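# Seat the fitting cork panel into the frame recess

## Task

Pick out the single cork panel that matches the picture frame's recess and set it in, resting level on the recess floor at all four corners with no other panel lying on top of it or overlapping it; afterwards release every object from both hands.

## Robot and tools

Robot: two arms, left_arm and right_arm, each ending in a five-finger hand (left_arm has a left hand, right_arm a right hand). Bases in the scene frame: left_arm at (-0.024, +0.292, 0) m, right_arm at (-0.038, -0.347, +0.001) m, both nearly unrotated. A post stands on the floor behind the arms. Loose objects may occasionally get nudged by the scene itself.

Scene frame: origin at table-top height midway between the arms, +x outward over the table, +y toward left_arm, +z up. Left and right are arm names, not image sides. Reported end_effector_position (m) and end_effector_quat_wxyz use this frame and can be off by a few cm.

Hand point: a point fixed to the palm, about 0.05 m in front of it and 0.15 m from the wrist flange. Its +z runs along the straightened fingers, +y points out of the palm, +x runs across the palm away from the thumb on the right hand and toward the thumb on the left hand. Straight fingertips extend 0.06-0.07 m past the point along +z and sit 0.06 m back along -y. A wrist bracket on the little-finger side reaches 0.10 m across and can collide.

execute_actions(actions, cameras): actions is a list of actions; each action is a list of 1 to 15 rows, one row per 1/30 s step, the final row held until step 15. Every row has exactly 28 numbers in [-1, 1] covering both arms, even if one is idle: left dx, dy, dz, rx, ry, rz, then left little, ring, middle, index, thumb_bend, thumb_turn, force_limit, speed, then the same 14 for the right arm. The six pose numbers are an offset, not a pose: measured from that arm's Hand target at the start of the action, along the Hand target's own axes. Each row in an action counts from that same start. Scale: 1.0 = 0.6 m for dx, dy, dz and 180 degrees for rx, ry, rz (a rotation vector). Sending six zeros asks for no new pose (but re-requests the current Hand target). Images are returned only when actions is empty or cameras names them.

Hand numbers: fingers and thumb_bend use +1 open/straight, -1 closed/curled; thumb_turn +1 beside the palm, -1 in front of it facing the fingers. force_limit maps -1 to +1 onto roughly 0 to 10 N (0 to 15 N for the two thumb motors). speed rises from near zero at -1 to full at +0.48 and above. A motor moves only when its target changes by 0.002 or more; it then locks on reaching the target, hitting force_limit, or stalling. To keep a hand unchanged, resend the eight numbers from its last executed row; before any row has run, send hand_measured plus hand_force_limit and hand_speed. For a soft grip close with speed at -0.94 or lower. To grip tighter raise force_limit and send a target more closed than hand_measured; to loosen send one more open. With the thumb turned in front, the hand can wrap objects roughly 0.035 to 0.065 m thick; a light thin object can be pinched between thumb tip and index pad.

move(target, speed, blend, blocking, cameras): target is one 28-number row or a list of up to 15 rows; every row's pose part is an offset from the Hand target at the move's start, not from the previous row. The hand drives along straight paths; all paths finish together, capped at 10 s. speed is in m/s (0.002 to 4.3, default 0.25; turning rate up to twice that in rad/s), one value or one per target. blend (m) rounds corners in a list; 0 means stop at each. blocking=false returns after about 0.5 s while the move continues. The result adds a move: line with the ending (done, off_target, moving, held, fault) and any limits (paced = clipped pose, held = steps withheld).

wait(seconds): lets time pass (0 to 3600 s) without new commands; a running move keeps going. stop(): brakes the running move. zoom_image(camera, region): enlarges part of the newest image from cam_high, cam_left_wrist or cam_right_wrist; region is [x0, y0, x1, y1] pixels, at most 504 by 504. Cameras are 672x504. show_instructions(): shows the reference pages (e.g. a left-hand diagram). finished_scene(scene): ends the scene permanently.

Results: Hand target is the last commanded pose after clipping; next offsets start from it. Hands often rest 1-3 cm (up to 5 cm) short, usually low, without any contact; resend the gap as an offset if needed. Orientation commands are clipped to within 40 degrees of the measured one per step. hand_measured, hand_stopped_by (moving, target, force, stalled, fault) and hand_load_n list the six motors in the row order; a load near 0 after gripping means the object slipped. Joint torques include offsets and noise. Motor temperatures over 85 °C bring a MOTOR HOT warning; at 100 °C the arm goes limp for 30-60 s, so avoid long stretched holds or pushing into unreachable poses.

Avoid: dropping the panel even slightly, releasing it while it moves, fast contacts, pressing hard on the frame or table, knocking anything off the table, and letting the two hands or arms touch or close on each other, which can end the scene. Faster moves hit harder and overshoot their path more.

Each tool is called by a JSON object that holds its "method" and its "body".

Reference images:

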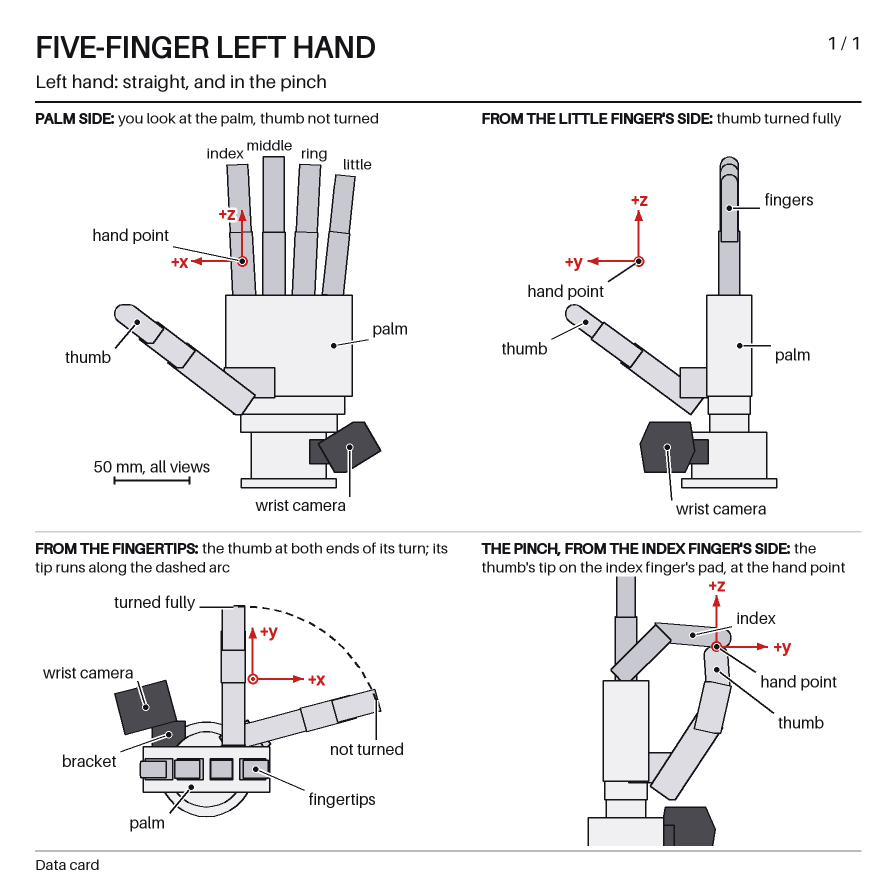

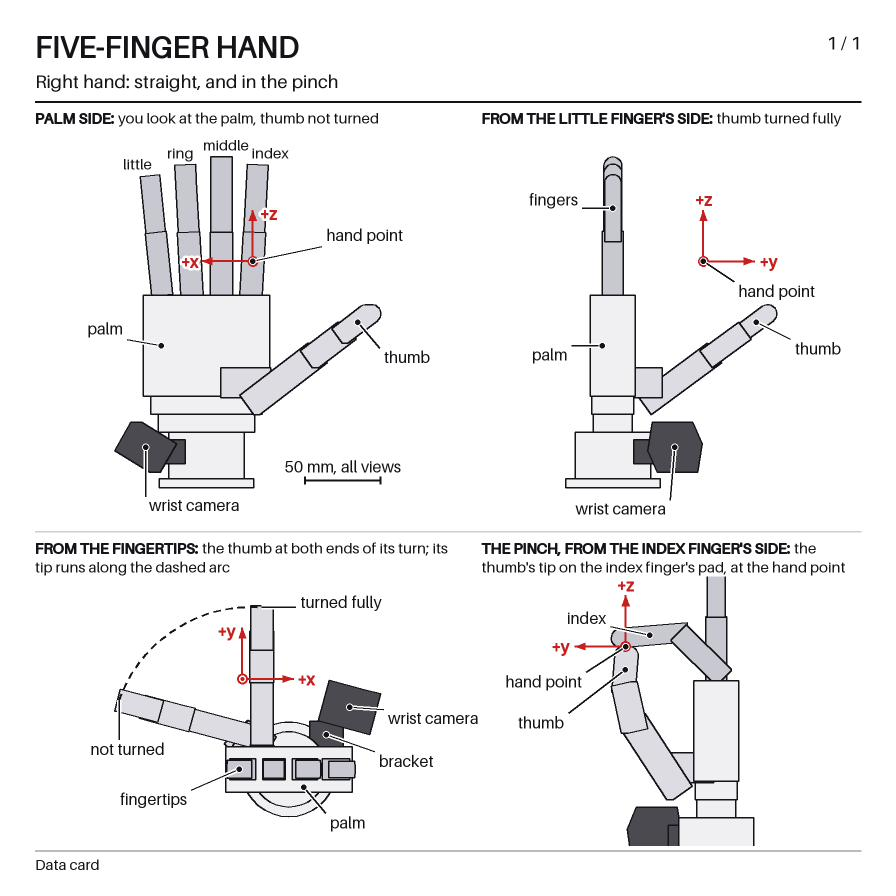

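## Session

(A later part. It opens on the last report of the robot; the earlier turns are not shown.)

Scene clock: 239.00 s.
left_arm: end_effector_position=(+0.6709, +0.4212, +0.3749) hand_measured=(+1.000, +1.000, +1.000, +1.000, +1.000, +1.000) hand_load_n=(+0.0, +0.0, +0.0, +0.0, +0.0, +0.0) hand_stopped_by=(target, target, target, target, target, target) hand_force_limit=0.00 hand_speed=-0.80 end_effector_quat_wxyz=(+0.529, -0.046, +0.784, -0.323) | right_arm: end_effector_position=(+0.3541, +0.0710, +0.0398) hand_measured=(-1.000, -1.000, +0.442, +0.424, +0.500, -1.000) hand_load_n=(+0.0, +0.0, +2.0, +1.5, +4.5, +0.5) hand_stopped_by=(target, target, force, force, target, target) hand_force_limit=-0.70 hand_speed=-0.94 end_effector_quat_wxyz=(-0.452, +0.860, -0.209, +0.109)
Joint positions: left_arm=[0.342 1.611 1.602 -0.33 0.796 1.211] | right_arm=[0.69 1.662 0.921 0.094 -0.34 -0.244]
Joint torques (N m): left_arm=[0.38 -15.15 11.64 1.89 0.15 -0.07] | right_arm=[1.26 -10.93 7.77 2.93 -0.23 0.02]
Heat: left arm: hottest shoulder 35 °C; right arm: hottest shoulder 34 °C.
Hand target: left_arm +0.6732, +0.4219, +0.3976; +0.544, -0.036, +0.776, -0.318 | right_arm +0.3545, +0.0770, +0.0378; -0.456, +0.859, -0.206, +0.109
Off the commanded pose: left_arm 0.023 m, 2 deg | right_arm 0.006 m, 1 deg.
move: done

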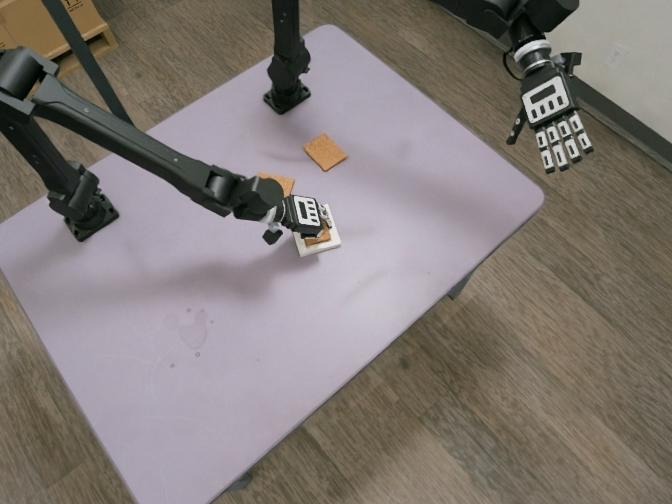

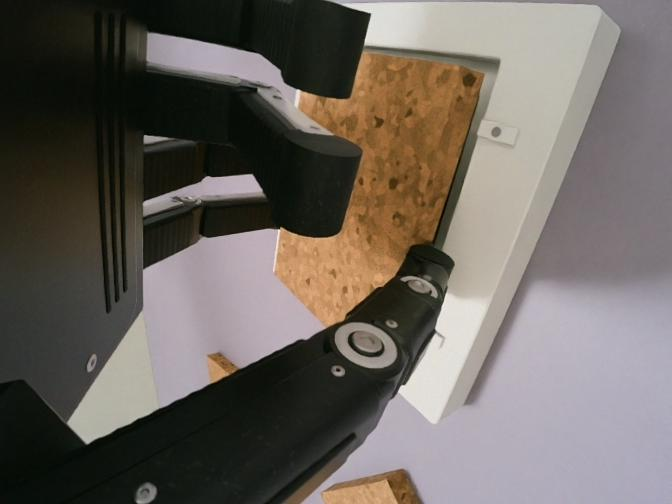

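{"method": "move", "body": {"target": [0,0,0,0,0,0, 1,1,1,1,1,1,0,-0.8, 0.0055,0.0003,-0.0035,0,-0.0101,-0.0068, -1,-1,0.0,0.1,0.5,-1,-0.7,-0.94], "speed": 0.05, "cameras": ["cam_high","cam_right_wrist"]}}

{"method": "zoom_image", "body": {"camera": "cam_high", "region": [290, 205, 350, 265]}}

{"method": "zoom_image", "body": {"camera": "cam_right_wrist", "region": [380, 40, 540, 260]}}

{"method": "zoom_image", "body": {"camera": "cam_right_wrist", "region": [240, 190, 480, 430]}}

Scene clock: 261.23 s.
left_arm: end_effector_position=(+0.6709, +0.4212, +0.3749) hand_measured=(+1.000, +1.000, +1.000, +1.000, +1.000, +1.000) hand_load_n=(+0.0, +0.0, +0.0, +0.0, +0.0, +0.0) hand_stopped_by=(target, target, target, target, target, target) hand_force_limit=0.00 hand_speed=-0.80 end_effector_quat_wxyz=(+0.529, -0.046, +0.784, -0.323) | right_arm: end_effector_position=(+0.3483, +0.0739, +0.0398) hand_measured=(-1.000, -1.000, +0.442, +0.424, +0.500, -1.000) hand_load_n=(+0.0, +0.0, +2.0, +1.5, +4.0, +0.5) hand_stopped_by=(target, target, force, force, target, target) hand_force_limit=-0.70 hand_speed=-0.94 end_effector_quat_wxyz=(-0.458, +0.863, -0.190, +0.097)
Joint positions: left_arm=[0.342 1.611 1.602 -0.33 0.796 1.211] | right_arm=[0.69 1.664 0.921 0.094 -0.381 -0.267]
Joint torques (N m): left_arm=[0.44 -15.15 11.62 1.88 0.14 -0.08] | right_arm=[-0.09 -10.87 8.65 2.13 -0.35 -0.1]
Heat: left arm: hottest shoulder 35 °C; right arm: hottest shoulder 34 °C.
Hand target: left_arm +0.6732, +0.4219, +0.3976; +0.544, -0.036, +0.776, -0.318 | right_arm +0.3566, +0.0739, +0.0389; -0.458, +0.863, -0.189, +0.101
Off the commanded pose: left_arm 0.023 m, 2 deg | right_arm 0.008 m, 0 deg.
move: done

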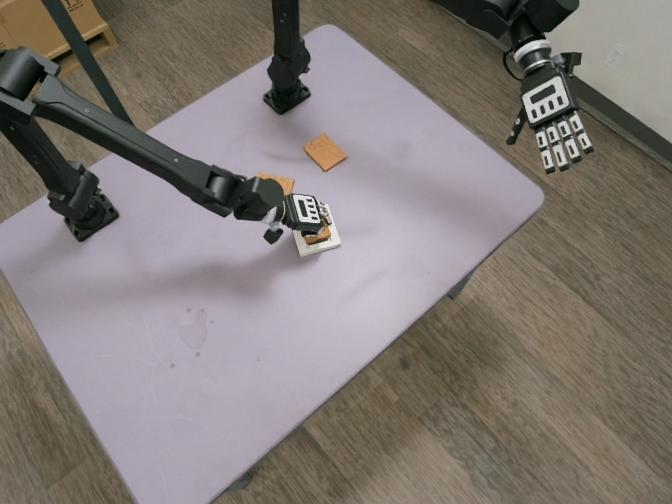

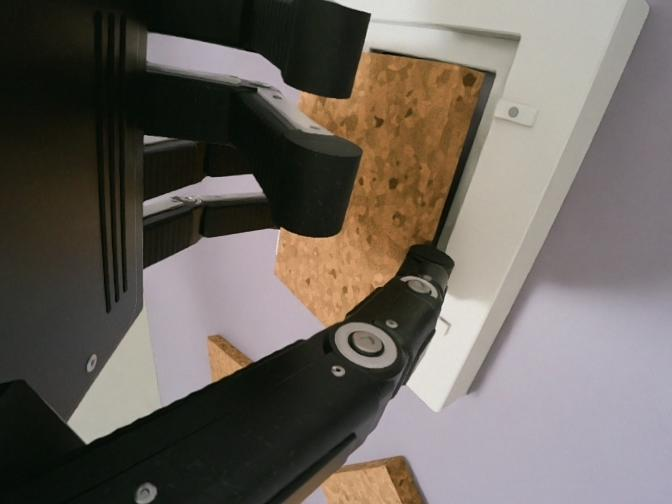

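Scaled by 8.400 from the camera's image (finer frame: 960x720).

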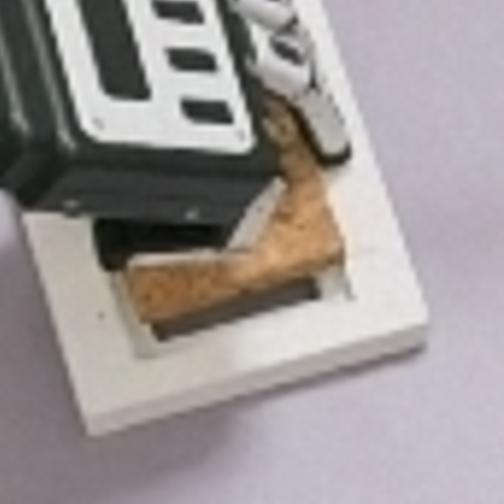

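Scaled by 2.291 from the camera's image (finer frame: 960x720).

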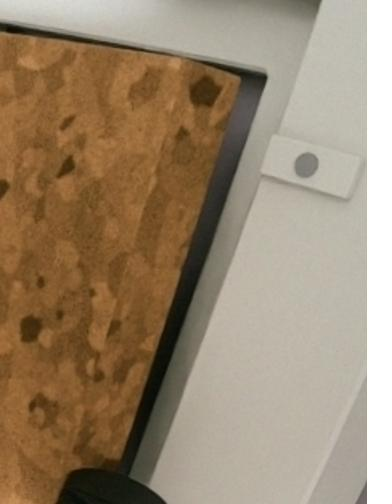

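Scaled by 2.100 from the camera's image (finer frame: 960x720).

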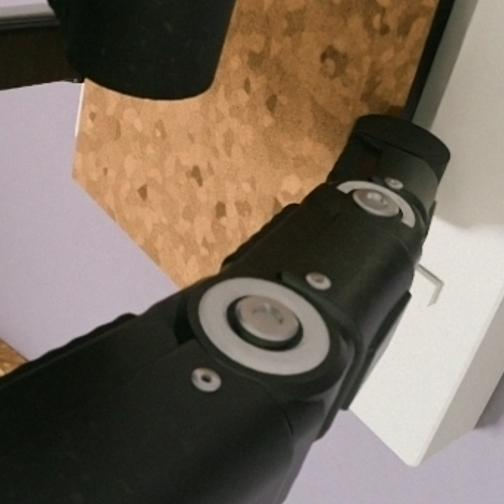

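{"method": "move", "body": {"target": [0,0,0,0,0,0, 1,1,1,1,1,1,0,-0.8, 0.0103,-0.0015,-0.004,0,0,0, -1,-1,0.0,0.1,0.5,-1,-0.7,-0.94], "speed": 0.05, "cameras": ["cam_high","cam_right_wrist"]}}

Scene clock: 268.30 s.
left_arm: end_effector_position=(+0.6709, +0.4212, +0.3749) hand_measured=(+1.000, +1.000, +1.000, +1.000, +1.000, +1.000) hand_load_n=(+0.0, +0.0, +0.0, +0.0, +0.0, +0.0) hand_stopped_by=(target, target, target, target, target, target) hand_force_limit=0.00 hand_speed=-0.80 end_effector_quat_wxyz=(+0.529, -0.046, +0.784, -0.323) | right_arm: end_effector_position=(+0.3526, +0.0693, +0.0401) hand_measured=(-1.000, -1.000, +0.442, +0.424, +0.500, -1.000) hand_load_n=(+0.0, +0.5, +2.0, +1.5, +4.5, +0.5) hand_stopped_by=(target, target, force, force, target, target) hand_force_limit=-0.70 hand_speed=-0.94 end_effector_quat_wxyz=(-0.459, +0.862, -0.190, +0.098)
Joint positions: left_arm=[0.342 1.611 1.602 -0.33 0.796 1.211] | right_arm=[0.677 1.664 0.921 0.094 -0.391 -0.275]
Joint torques (N m): left_arm=[0.32 -15.09 11.6 1.91 0.14 -0.08] | right_arm=[-0.09 -11.11 9.18 1.69 -0.33 -0.09]
Heat: left arm: hottest elbow 36 °C; right arm: hottest shoulder 34 °C.
Hand target: left_arm +0.6732, +0.4219, +0.3976; +0.544, -0.036, +0.776, -0.318 | right_arm +0.3617, +0.0699, +0.0410; -0.458, +0.863, -0.190, +0.101
Off the commanded pose: left_arm 0.023 m, 2 deg | right_arm 0.009 m, 0 deg.
move: done

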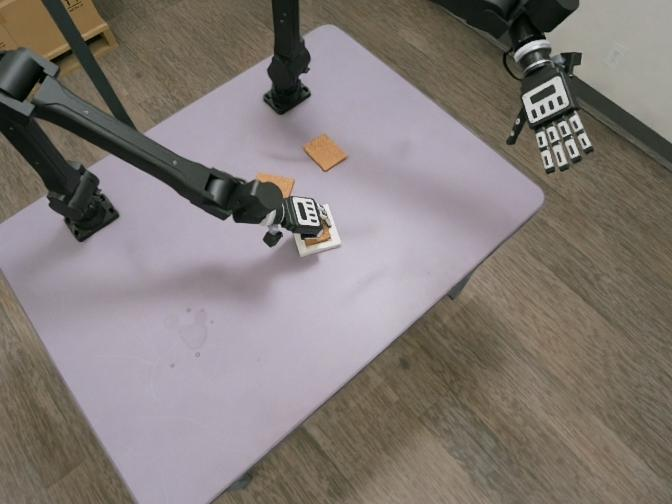

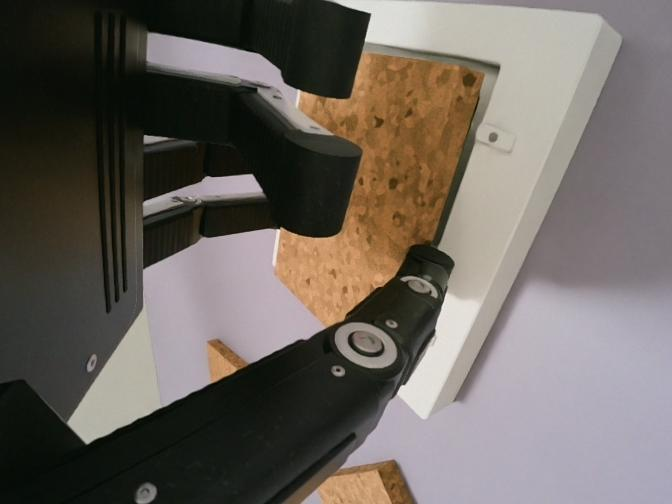

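{"method": "zoom_image", "body": {"camera": "cam_high", "region": [290, 205, 350, 265]}}

{"method": "zoom_image", "body": {"camera": "cam_right_wrist", "region": [380, 40, 540, 260]}}

{"method": "zoom_image", "body": {"camera": "cam_right_wrist", "region": [260, 20, 540, 260]}}

Scaled by 8.400 from the camera's image (finer frame: 960x720).

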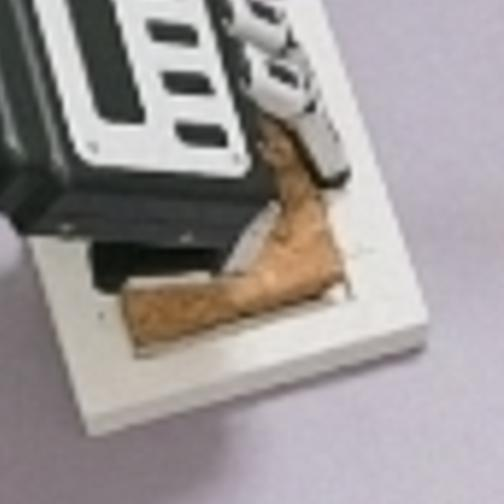

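Scaled by 2.291 from the camera's image (finer frame: 960x720).

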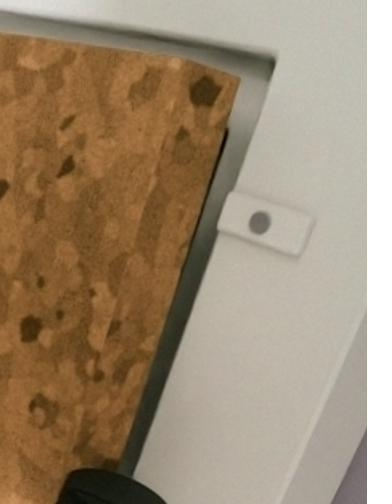

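Scaled by 1.800 from the camera's image (finer frame: 960x720).

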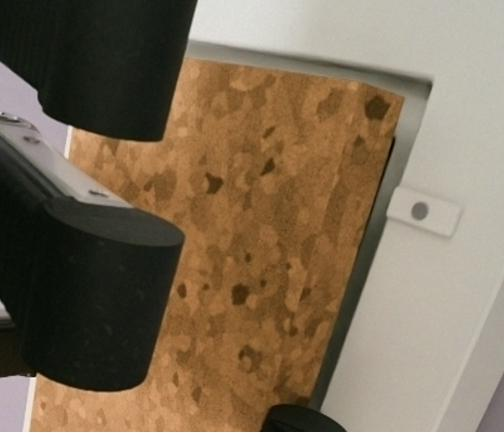

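{"method": "move", "body": {"target": [0,0,0,0,0,0, 1,1,1,1,1,1,0,-0.8, 0.0056,0.0,0.0,0,0,0, -1,-1,0.0,0.1,0.5,-1,-0.7,-0.94], "speed": 0.05, "cameras": ["cam_high","cam_right_wrist"]}}

{"method": "zoom_image", "body": {"camera": "cam_right_wrist", "region": [380, 40, 540, 260]}}

Scene clock: 276.40 s.
left_arm: end_effector_position=(+0.6709, +0.4212, +0.3749) hand_measured=(+1.000, +1.000, +1.000, +1.000, +1.000, +1.000) hand_load_n=(+0.0, +0.0, +0.0, +0.0, +0.0, +0.0) hand_stopped_by=(target, target, target, target, target, target) hand_force_limit=0.00 hand_speed=-0.80 end_effector_quat_wxyz=(+0.529, -0.046, +0.784, -0.323) | right_arm: end_effector_position=(+0.3531, +0.0676, +0.0393) hand_measured=(-1.000, -1.000, +0.442, +0.424, +0.500, -1.000) hand_load_n=(+0.0, +0.0, +2.0, +1.5, +4.0, +0.5) hand_stopped_by=(target, target, force, force, target, target) hand_force_limit=-0.70 hand_speed=-0.94 end_effector_quat_wxyz=(-0.459, +0.863, -0.189, +0.097)
Joint positions: left_arm=[0.342 1.611 1.602 -0.33 0.796 1.211] | right_arm=[0.673 1.666 0.921 0.091 -0.397 -0.279]
Joint torques (N m): left_arm=[0.32 -15.09 11.62 1.91 0.15 -0.08] | right_arm=[-0.21 -10.93 9.55 1.68 -0.33 -0.1]
Heat: left arm: hottest elbow 36 °C; right arm: hottest shoulder 34 °C.
Hand target: left_arm +0.6732, +0.4219, +0.3976; +0.544, -0.036, +0.776, -0.318 | right_arm +0.3647, +0.0686, +0.0411; -0.458, +0.862, -0.189, +0.101
Off the commanded pose: left_arm 0.023 m, 2 deg | right_arm 0.012 m, 0 deg.
move: off_target (right_arm)

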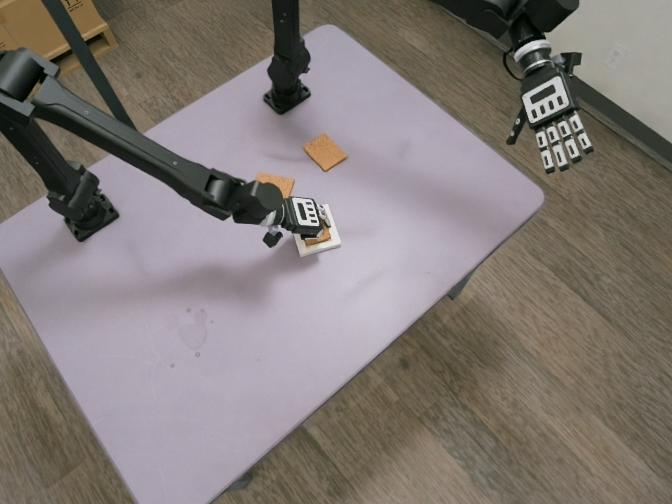

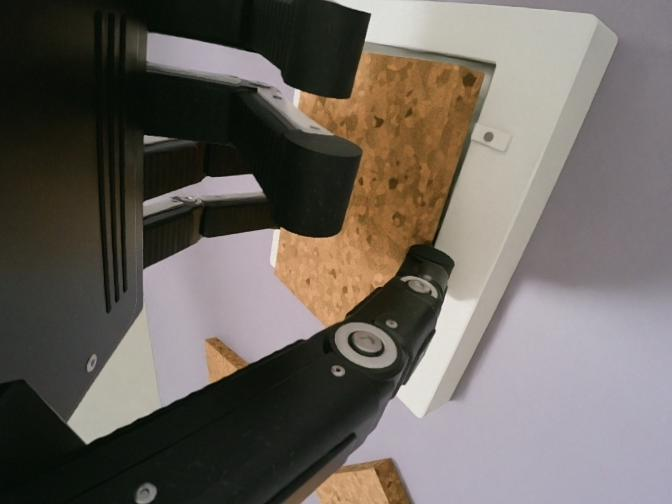

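Scaled by 2.291 from the camera's image (finer frame: 960x720).

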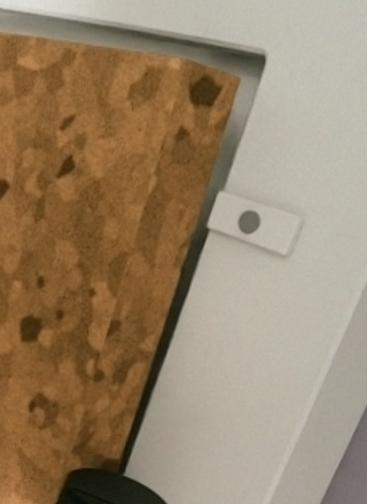

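{"method": "move", "body": {"target": [[0,0,0,0,0,0, 1,1,1,1,1,1,0,-0.8, -0.0163,-0.0255,-0.0187,0,0.0032,0.0022, -1,-1,0.0,0.1,0.5,-1,-0.7,-0.94],[0,0,0,0,0,0, 1,1,1,1,1,1,0,-0.8, -0.0167,0.0045,0.0013,0,0.0032,0.0022, -1,-1,0.0,0.1,0.5,-1,-0.7,-0.94]], "speed": 0.05, "cameras": ["cam_high","cam_right_wrist"]}}

{"method": "zoom_image", "body": {"camera": "cam_right_wrist", "region": [380, 40, 540, 260]}}

{"method": "zoom_image", "body": {"camera": "cam_high", "region": [290, 205, 350, 265]}}

Scene clock: 286.17 s.
left_arm: end_effector_position=(+0.6709, +0.4212, +0.3749) hand_measured=(+1.000, +1.000, +1.000, +1.000, +1.000, +1.000) hand_load_n=(+0.0, +0.0, +0.0, +0.0, +0.0, +0.0) hand_stopped_by=(target, target, target, target, target, target) hand_force_limit=0.00 hand_speed=-0.80 end_effector_quat_wxyz=(+0.529, -0.046, +0.784, -0.323) | right_arm: end_effector_position=(+0.3557, +0.0649, +0.0400) hand_measured=(-1.000, -1.000, +0.442, +0.424, +0.500, -1.000) hand_load_n=(+0.0, +0.0, +2.0, +1.5, +4.0, +0.5) hand_stopped_by=(target, target, force, force, target, target) hand_force_limit=-0.70 hand_speed=-0.94 end_effector_quat_wxyz=(-0.453, +0.863, -0.196, +0.104)
Joint positions: left_arm=[0.342 1.611 1.602 -0.33 0.796 1.211] | right_arm=[0.673 1.66 0.922 0.081 -0.375 -0.276]
Joint torques (N m): left_arm=[0.38 -15.15 11.62 1.89 0.15 -0.08] | right_arm=[1.38 -11.05 7.75 2.96 -0.2 0.07]
Heat: left arm: hottest elbow 36 °C; right arm: hottest elbow 35 °C.
Hand target: left_arm +0.6732, +0.4219, +0.3976; +0.544, -0.036, +0.776, -0.318 | right_arm +0.3552, +0.0720, +0.0383; -0.458, +0.861, -0.195, +0.103
Off the commanded pose: left_arm 0.023 m, 2 deg | right_arm 0.007 m, 1 deg.
move: done

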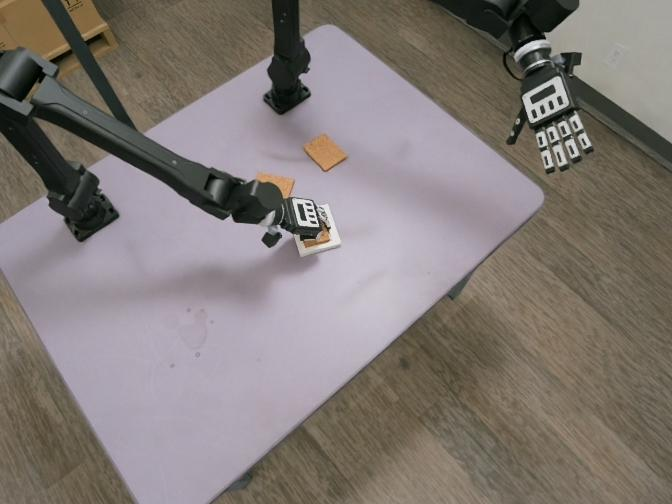

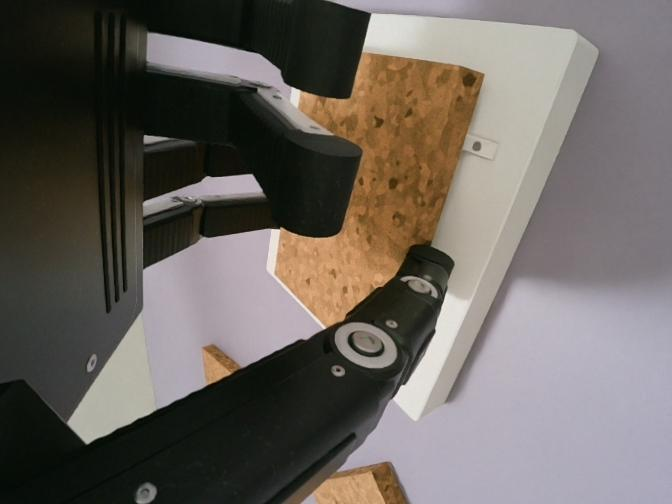

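Scaled by 2.291 from the camera's image (finer frame: 960x720).

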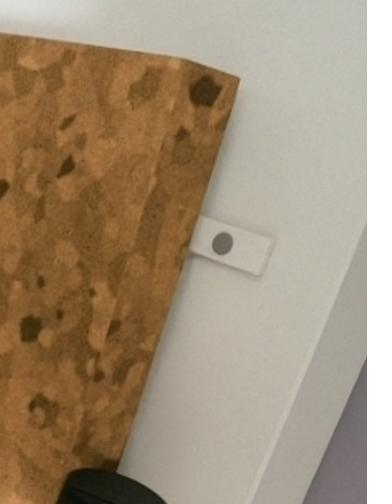

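Scaled by 8.400 from the camera's image (finer frame: 960x720).

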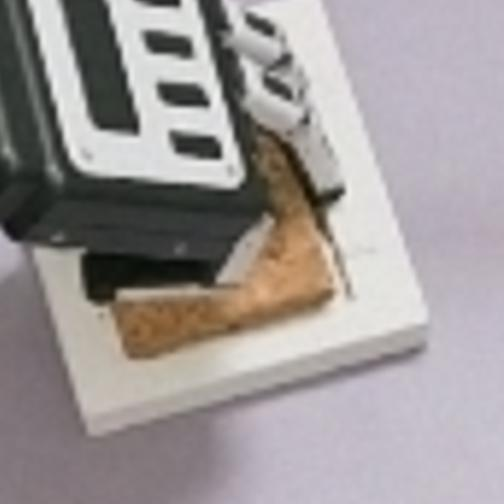

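{"method": "move", "body": {"target": [0,0,0,0,0,0, 1,1,1,1,1,1,0,-0.8, -0.0012,-0.0025,0.0038,0,0,0, -1,-1,0.0,0.1,0.5,-1,-0.7,-0.94], "speed": 0.05, "cameras": ["cam_high","cam_right_wrist"]}}

{"method": "zoom_image", "body": {"camera": "cam_right_wrist", "region": [380, 40, 540, 260]}}

{"method": "zoom_image", "body": {"camera": "cam_high", "region": [290, 205, 350, 265]}}

Scene clock: 293.60 s.
left_arm: end_effector_position=(+0.6709, +0.4212, +0.3749) hand_measured=(+1.000, +1.000, +1.000, +1.000, +1.000, +1.000) hand_load_n=(-0.5, +0.0, +0.0, +0.0, +0.0, +0.0) hand_stopped_by=(target, target, target, target, target, target) hand_force_limit=0.00 hand_speed=-0.80 end_effector_quat_wxyz=(+0.529, -0.046, +0.784, -0.323) | right_arm: end_effector_position=(+0.3546, +0.0662, +0.0396) hand_measured=(-1.000, -1.000, +0.442, +0.424, +0.500, -1.000) hand_load_n=(+0.0, +0.5, +2.0, +1.5, +4.0, +1.0) hand_stopped_by=(target, target, force, force, target, target) hand_force_limit=-0.70 hand_speed=-0.94 end_effector_quat_wxyz=(-0.453, +0.864, -0.197, +0.103)
Joint positions: left_arm=[0.342 1.611 1.602 -0.33 0.796 1.211] | right_arm=[0.676 1.661 0.922 0.082 -0.372 -0.273]
Joint torques (N m): left_arm=[0.38 -15.15 11.62 1.91 0.15 -0.07] | right_arm=[1.44 -10.7 8.21 2.89 -0.19 0.07]
Heat: left arm: hottest elbow 36 °C; right arm: hottest shoulder 34 °C.
Hand target: left_arm +0.6732, +0.4219, +0.3976; +0.544, -0.036, +0.776, -0.318 | right_arm +0.3557, +0.0747, +0.0383; -0.458, +0.861, -0.195, +0.103
Off the commanded pose: left_arm 0.023 m, 2 deg | right_arm 0.009 m, 1 deg.
move: done

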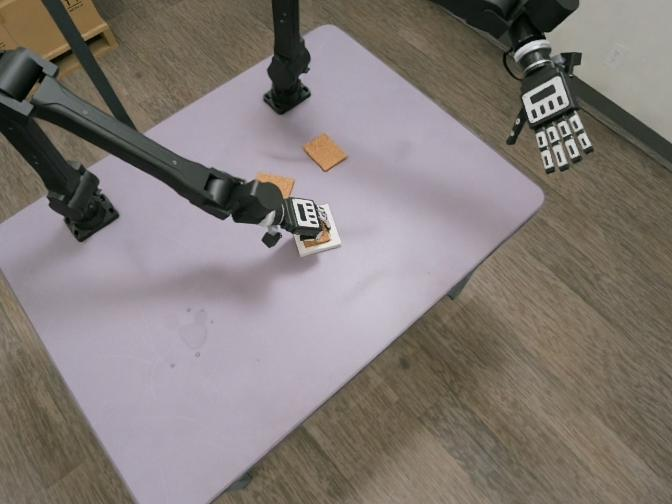

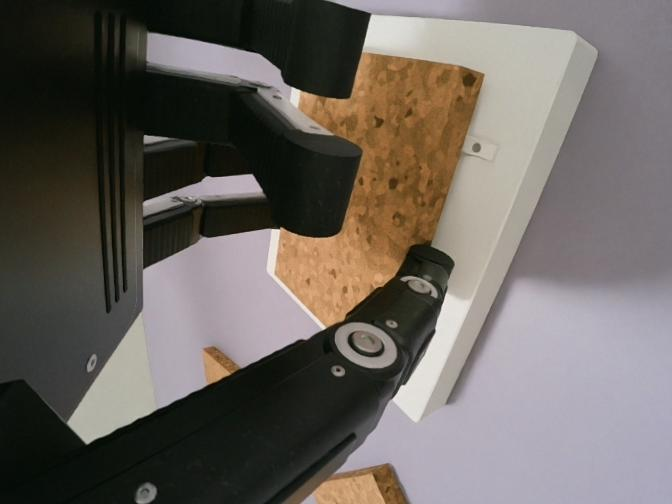

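Scaled by 2.291 from the camera's image (finer frame: 960x720).

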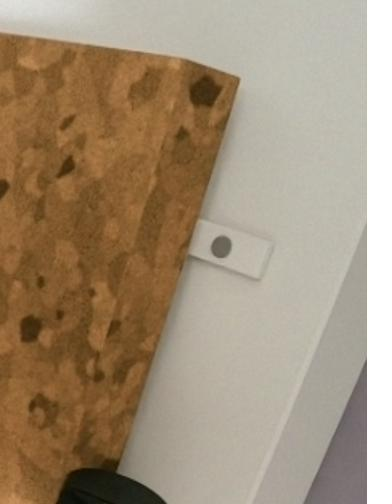

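Scaled by 8.400 from the camera's image (finer frame: 960x720).

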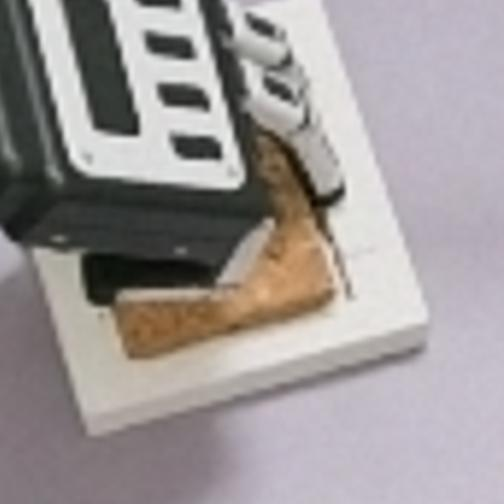

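{"method": "move", "body": {"target": [[0,0,0,0,0,0, 1,1,1,1,1,1,0,-0.8, -0.0027,-0.0167,-0.011,0,0,0, -1,-1,0.0,0.1,0.5,-1,-0.7,-0.94],[0,0,0,0,0,0, 1,1,1,1,1,1,0,-0.8, -0.0027,-0.0022,-0.0012,0,0,0, -1,-1,0.0,0.1,0.5,-1,-0.7,-0.94]], "speed": 0.05, "cameras": ["cam_high","cam_right_wrist"]}}

{"method": "zoom_image", "body": {"camera": "cam_right_wrist", "region": [380, 40, 540, 260]}}

{"method": "zoom_image", "body": {"camera": "cam_high", "region": [290, 205, 350, 265]}}

Scene clock: 304.70 s.
left_arm: end_effector_position=(+0.6709, +0.4212, +0.3749) hand_measured=(+1.000, +1.000, +1.000, +1.000, +1.000, +1.000) hand_load_n=(+0.0, +0.0, +0.0, +0.0, +0.0, +0.0) hand_stopped_by=(target, target, target, target, target, target) hand_force_limit=0.00 hand_speed=-0.80 end_effector_quat_wxyz=(+0.529, -0.046, +0.784, -0.323) | right_arm: end_effector_position=(+0.3545, +0.0665, +0.0395) hand_measured=(-1.000, -1.000, +0.442, +0.424, +0.500, -1.000) hand_load_n=(+0.0, +0.0, +2.0, +1.5, +4.0, +0.5) hand_stopped_by=(target, target, force, force, target, target) hand_force_limit=-0.70 hand_speed=-0.94 end_effector_quat_wxyz=(-0.452, +0.864, -0.198, +0.104)
Joint positions: left_arm=[0.342 1.611 1.602 -0.33 0.796 1.211] | right_arm=[0.677 1.661 0.922 0.082 -0.369 -0.271]
Joint torques (N m): left_arm=[0.38 -15.15 11.63 1.91 0.15 -0.08] | right_arm=[1.61 -11.11 8.21 2.74 -0.19 0.08]
Heat: left arm: hottest elbow 36 °C; right arm: hottest elbow 35 °C.
Hand target: left_arm +0.6732, +0.4219, +0.3976; +0.544, -0.036, +0.776, -0.318 | right_arm +0.3543, +0.0755, +0.0398; -0.458, +0.861, -0.195, +0.103
Off the commanded pose: left_arm 0.023 m, 2 deg | right_arm 0.009 m, 1 deg.
move: done

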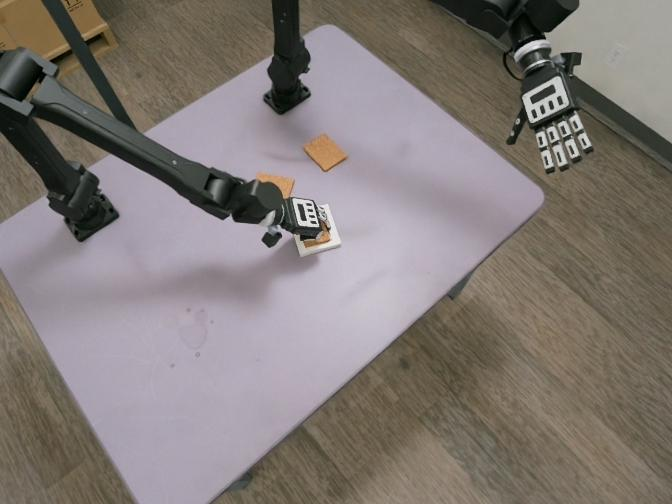

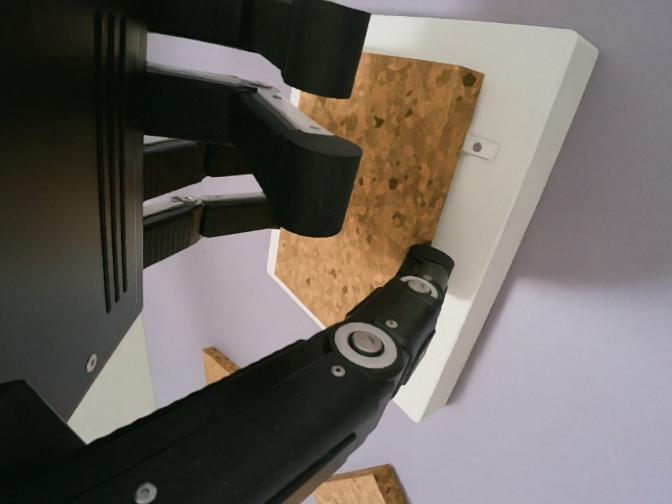

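Scaled by 2.291 from the camera's image (finer frame: 960x720).

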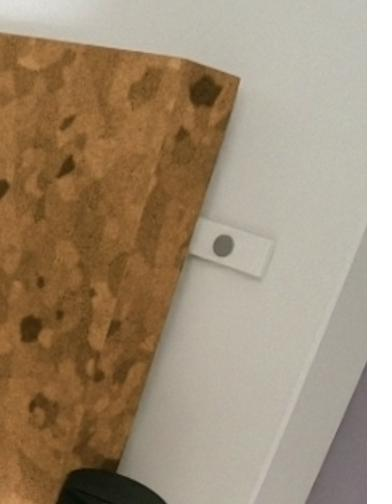

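Scaled by 8.400 from the camera's image (finer frame: 960x720).

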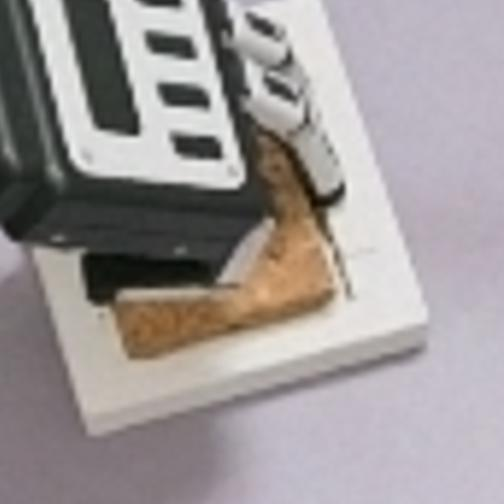

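{"method": "move", "body": {"target": [0,0,0,0,0,0, 1,1,1,1,1,1,0,-0.8, 0,-0.0166,-0.0112,0,0,0, -1,-1,0.0,0.1,0.5,-1,-0.7,-0.94], "speed": 0.05, "cameras": ["cam_high","cam_right_wrist"]}}

{"method": "zoom_image", "body": {"camera": "cam_right_wrist", "region": [380, 40, 540, 260]}}

{"method": "zoom_image", "body": {"camera": "cam_high", "region": [290, 205, 350, 265]}}

Scene clock: 308.60 s.
left_arm: end_effector_position=(+0.6709, +0.4212, +0.3749) hand_measured=(+1.000, +1.000, +1.000, +1.000, +1.000, +1.000) hand_load_n=(+0.0, +0.0, +0.0, +0.0, +0.0, -0.5) hand_stopped_by=(target, target, target, target, target, target) hand_force_limit=0.00 hand_speed=-0.80 end_effector_quat_wxyz=(+0.529, -0.046, +0.784, -0.323) | right_arm: end_effector_position=(+0.3543, +0.0664, +0.0397) hand_measured=(-1.000, -1.000, +0.442, +0.424, +0.500, -1.000) hand_load_n=(+0.0, +0.0, +2.5, +1.5, +4.0, +0.5) hand_stopped_by=(target, target, force, force, target, target) hand_force_limit=-0.70 hand_speed=-0.94 end_effector_quat_wxyz=(-0.452, +0.864, -0.198, +0.104)
Joint positions: left_arm=[0.342 1.611 1.602 -0.33 0.796 1.211] | right_arm=[0.678 1.66 0.922 0.081 -0.369 -0.271]
Joint torques (N m): left_arm=[0.32 -15.09 11.59 1.89 0.15 -0.08] | right_arm=[1.44 -12.63 9.02 1.76 -0.19 0.08]
Heat: left arm: hottest elbow 36 °C; right arm: hottest elbow 35 °C.
Hand target: left_arm +0.6732, +0.4219, +0.3976; +0.544, -0.036, +0.776, -0.318 | right_arm +0.3543, +0.0755, +0.0519; -0.458, +0.861, -0.195, +0.103
Off the commanded pose: left_arm 0.023 m, 2 deg | right_arm 0.015 m, 1 deg.
move: off_target (right_arm)

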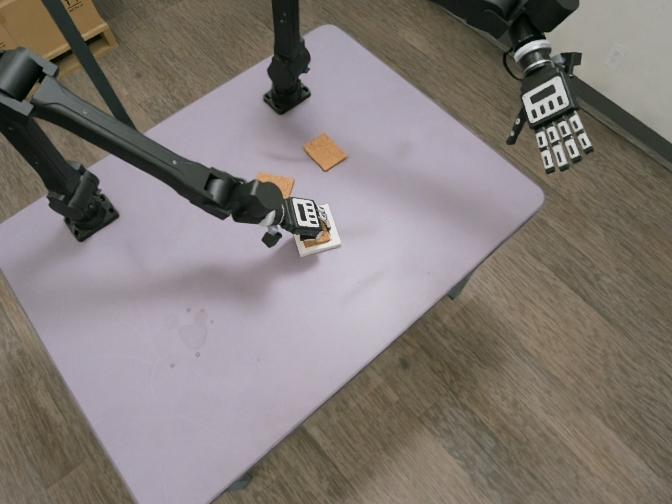

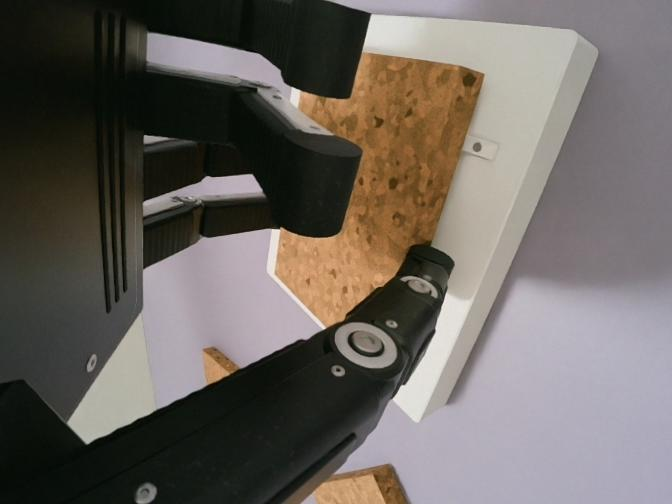

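Scaled by 2.291 from the camera's image (finer frame: 960x720).

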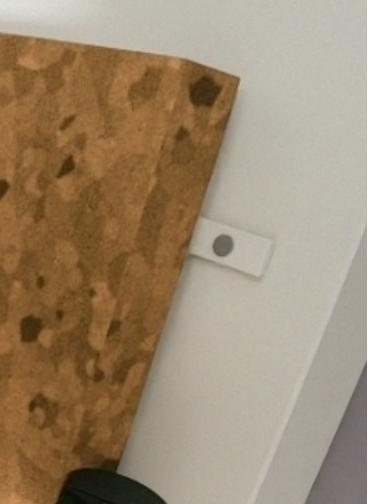

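Scaled by 8.400 from the camera's image (finer frame: 960x720).

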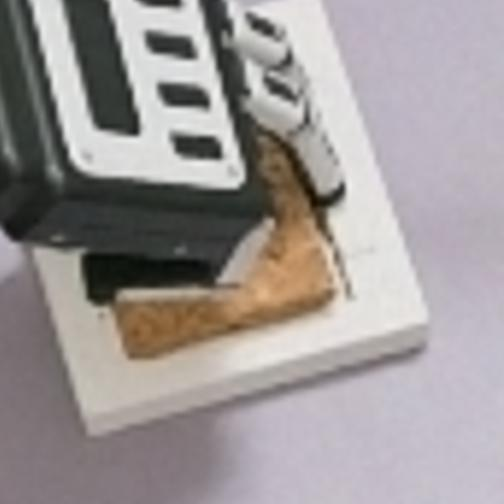

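{"method": "move", "body": {"target": [[0,0,0,0,0,0, 1,1,1,1,1,1,0,-0.8, -0.003,-0.0355,-0.0218,0,0,0, -1,-1,0.0,0.1,0.5,-1,-0.7,-0.94],[0,0,0,0,0,0, 1,1,1,1,1,1,0,-0.8, -0.003,0.0175,0.014,0,0,0, -1,-1,0.0,0.1,0.5,-1,-0.7,-0.94]], "speed": 0.05, "cameras": ["cam_high","cam_right_wrist"]}}

{"method": "zoom_image", "body": {"camera": "cam_right_wrist", "region": [380, 40, 540, 260]}}

{"method": "zoom_image", "body": {"camera": "cam_high", "region": [290, 205, 350, 265]}}

Scene clock: 317.47 s.
left_arm: end_effector_position=(+0.6709, +0.4212, +0.3749) hand_measured=(+1.000, +1.000, +1.000, +1.000, +1.000, +1.000) hand_load_n=(+0.0, +0.0, +0.0, +0.0, +0.0, +0.0) hand_stopped_by=(target, target, target, target, target, target) hand_force_limit=0.00 hand_speed=-0.80 end_effector_quat_wxyz=(+0.529, -0.046, +0.784, -0.323) | right_arm: end_effector_position=(+0.3554, +0.0712, +0.0419) hand_measured=(-1.000, -1.000, +0.442, +0.424, +0.500, -1.000) hand_load_n=(+0.0, +0.0, +2.0, +1.5, +4.0, +0.5) hand_stopped_by=(target, target, force, force, target, target) hand_force_limit=-0.70 hand_speed=-0.94 end_effector_quat_wxyz=(-0.454, +0.863, -0.196, +0.105)
Joint positions: left_arm=[0.342 1.611 1.602 -0.33 0.796 1.211] | right_arm=[0.684 1.664 0.931 0.083 -0.366 -0.268]
Joint torques (N m): left_arm=[0.44 -15.09 11.62 1.89 0.15 -0.08] | right_arm=[1.38 -11.16 7.47 2.86 -0.19 0.07]
Heat: left arm: hottest elbow 36 °C; right arm: hottest elbow 35 °C.
Hand target: left_arm +0.6732, +0.4219, +0.3976; +0.544, -0.036, +0.776, -0.318 | right_arm +0.3532, +0.0773, +0.0385; -0.458, +0.861, -0.195, +0.103
Off the commanded pose: left_arm 0.023 m, 2 deg | right_arm 0.007 m, 0 deg.
move: done

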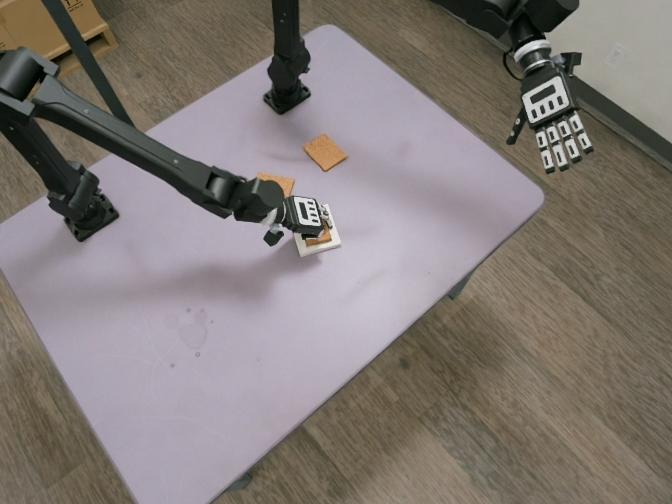

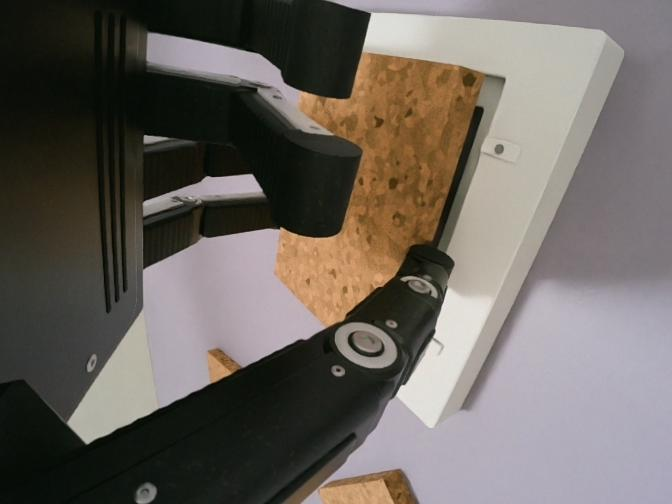

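Scaled by 2.291 from the camera's image (finer frame: 960x720).

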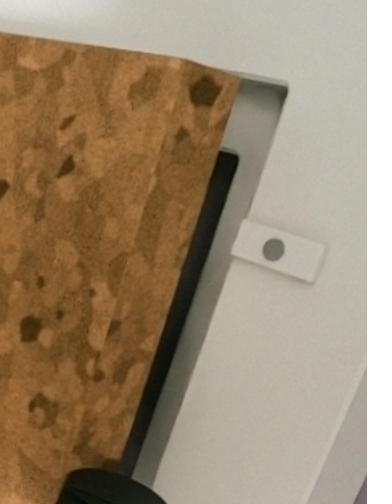

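Scaled by 8.400 from the camera's image (finer frame: 960x720).

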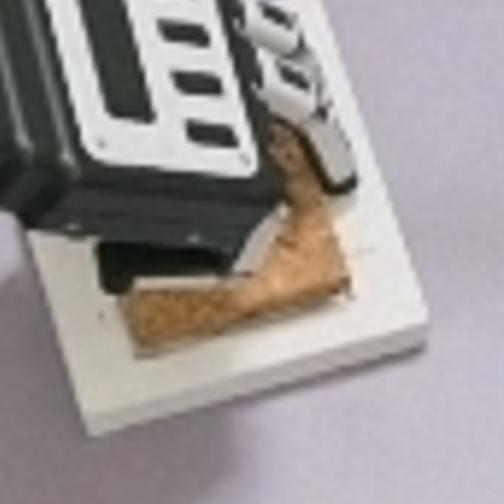

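{"method": "move", "body": {"target": [0,0,0,0,0,0, 1,1,1,1,1,1,0,-0.8, -0.0002,0.006,0.003,0,0,0, -1,-1,0.0,0.1,0.5,-1,-0.7,-0.94], "speed": 0.05, "cameras": ["cam_high","cam_right_wrist"]}}

{"method": "zoom_image", "body": {"camera": "cam_right_wrist", "region": [380, 40, 540, 260]}}

{"method": "zoom_image", "body": {"camera": "cam_high", "region": [290, 205, 350, 265]}}

Scene clock: 322.53 s.
left_arm: end_effector_position=(+0.6709, +0.4212, +0.3749) hand_measured=(+1.000, +1.000, +1.000, +1.000, +1.000, +1.000) hand_load_n=(+0.0, +0.0, +0.0, +0.0, +0.0, -0.5) hand_stopped_by=(target, target, target, target, target, target) hand_force_limit=0.00 hand_speed=-0.80 end_effector_quat_wxyz=(+0.529, -0.046, +0.784, -0.323) | right_arm: end_effector_position=(+0.3551, +0.0710, +0.0392) hand_measured=(-1.000, -1.000, +0.442, +0.424, +0.500, -1.000) hand_load_n=(+0.0, +0.0, +2.0, +1.5, +4.5, +0.5) hand_stopped_by=(target, target, force, force, target, target) hand_force_limit=-0.70 hand_speed=-0.94 end_effector_quat_wxyz=(-0.455, +0.862, -0.196, +0.105)
Joint positions: left_arm=[0.342 1.611 1.602 -0.33 0.796 1.211] | right_arm=[0.684 1.668 0.926 0.095 -0.366 -0.268]
Joint torques (N m): left_arm=[0.32 -15.09 11.62 1.91 0.14 -0.08] | right_arm=[1.49 -10.87 7.46 2.89 -0.2 0.07]
Heat: left arm: hottest elbow 36 °C; right arm: hottest shoulder 34 °C.
Hand target: left_arm +0.6732, +0.4219, +0.3976; +0.544, -0.036, +0.776, -0.318 | right_arm +0.3528, +0.0769, +0.0344; -0.458, +0.861, -0.195, +0.103
Off the commanded pose: left_arm 0.023 m, 2 deg | right_arm 0.008 m, 0 deg.
move: done

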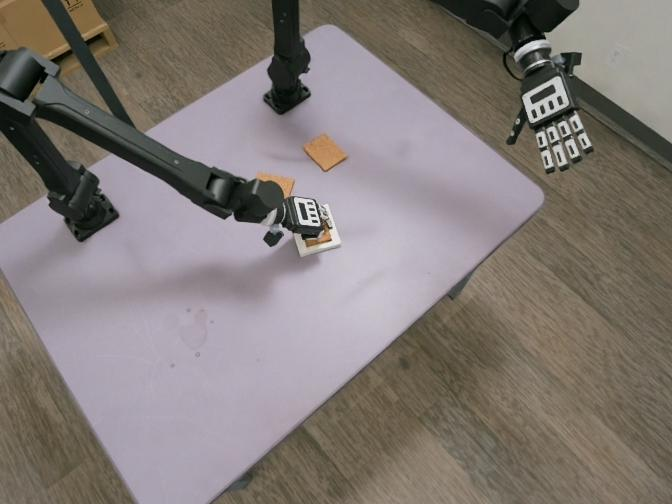

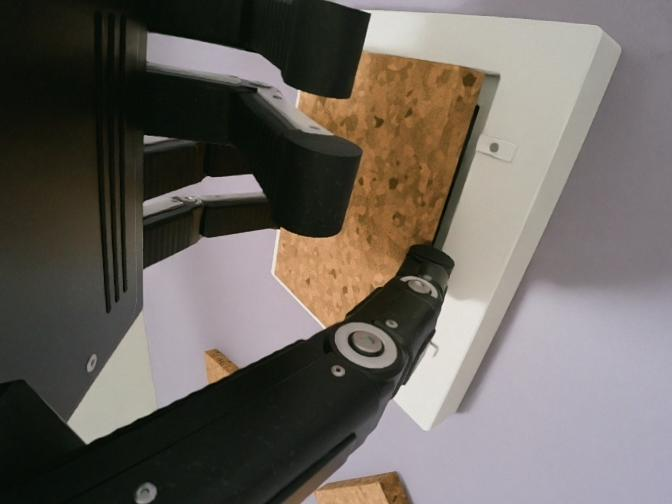

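Scaled by 2.291 from the camera's image (finer frame: 960x720).

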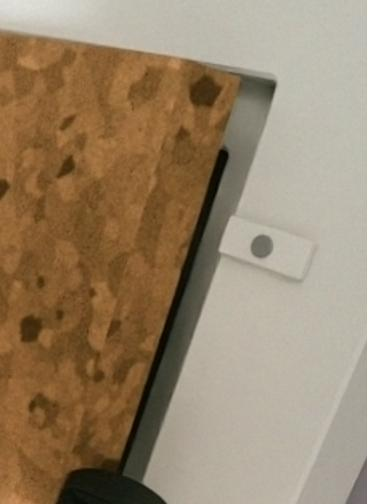

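Scaled by 8.400 from the camera's image (finer frame: 960x720).

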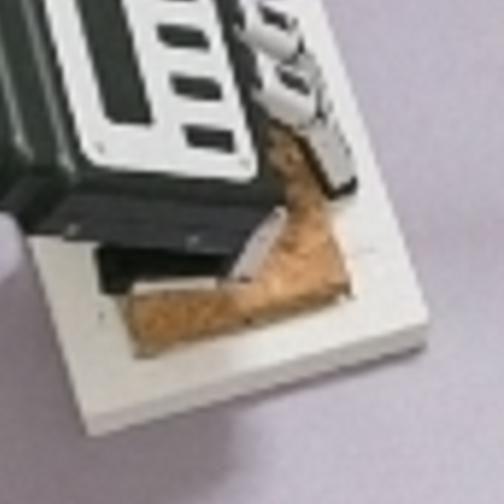

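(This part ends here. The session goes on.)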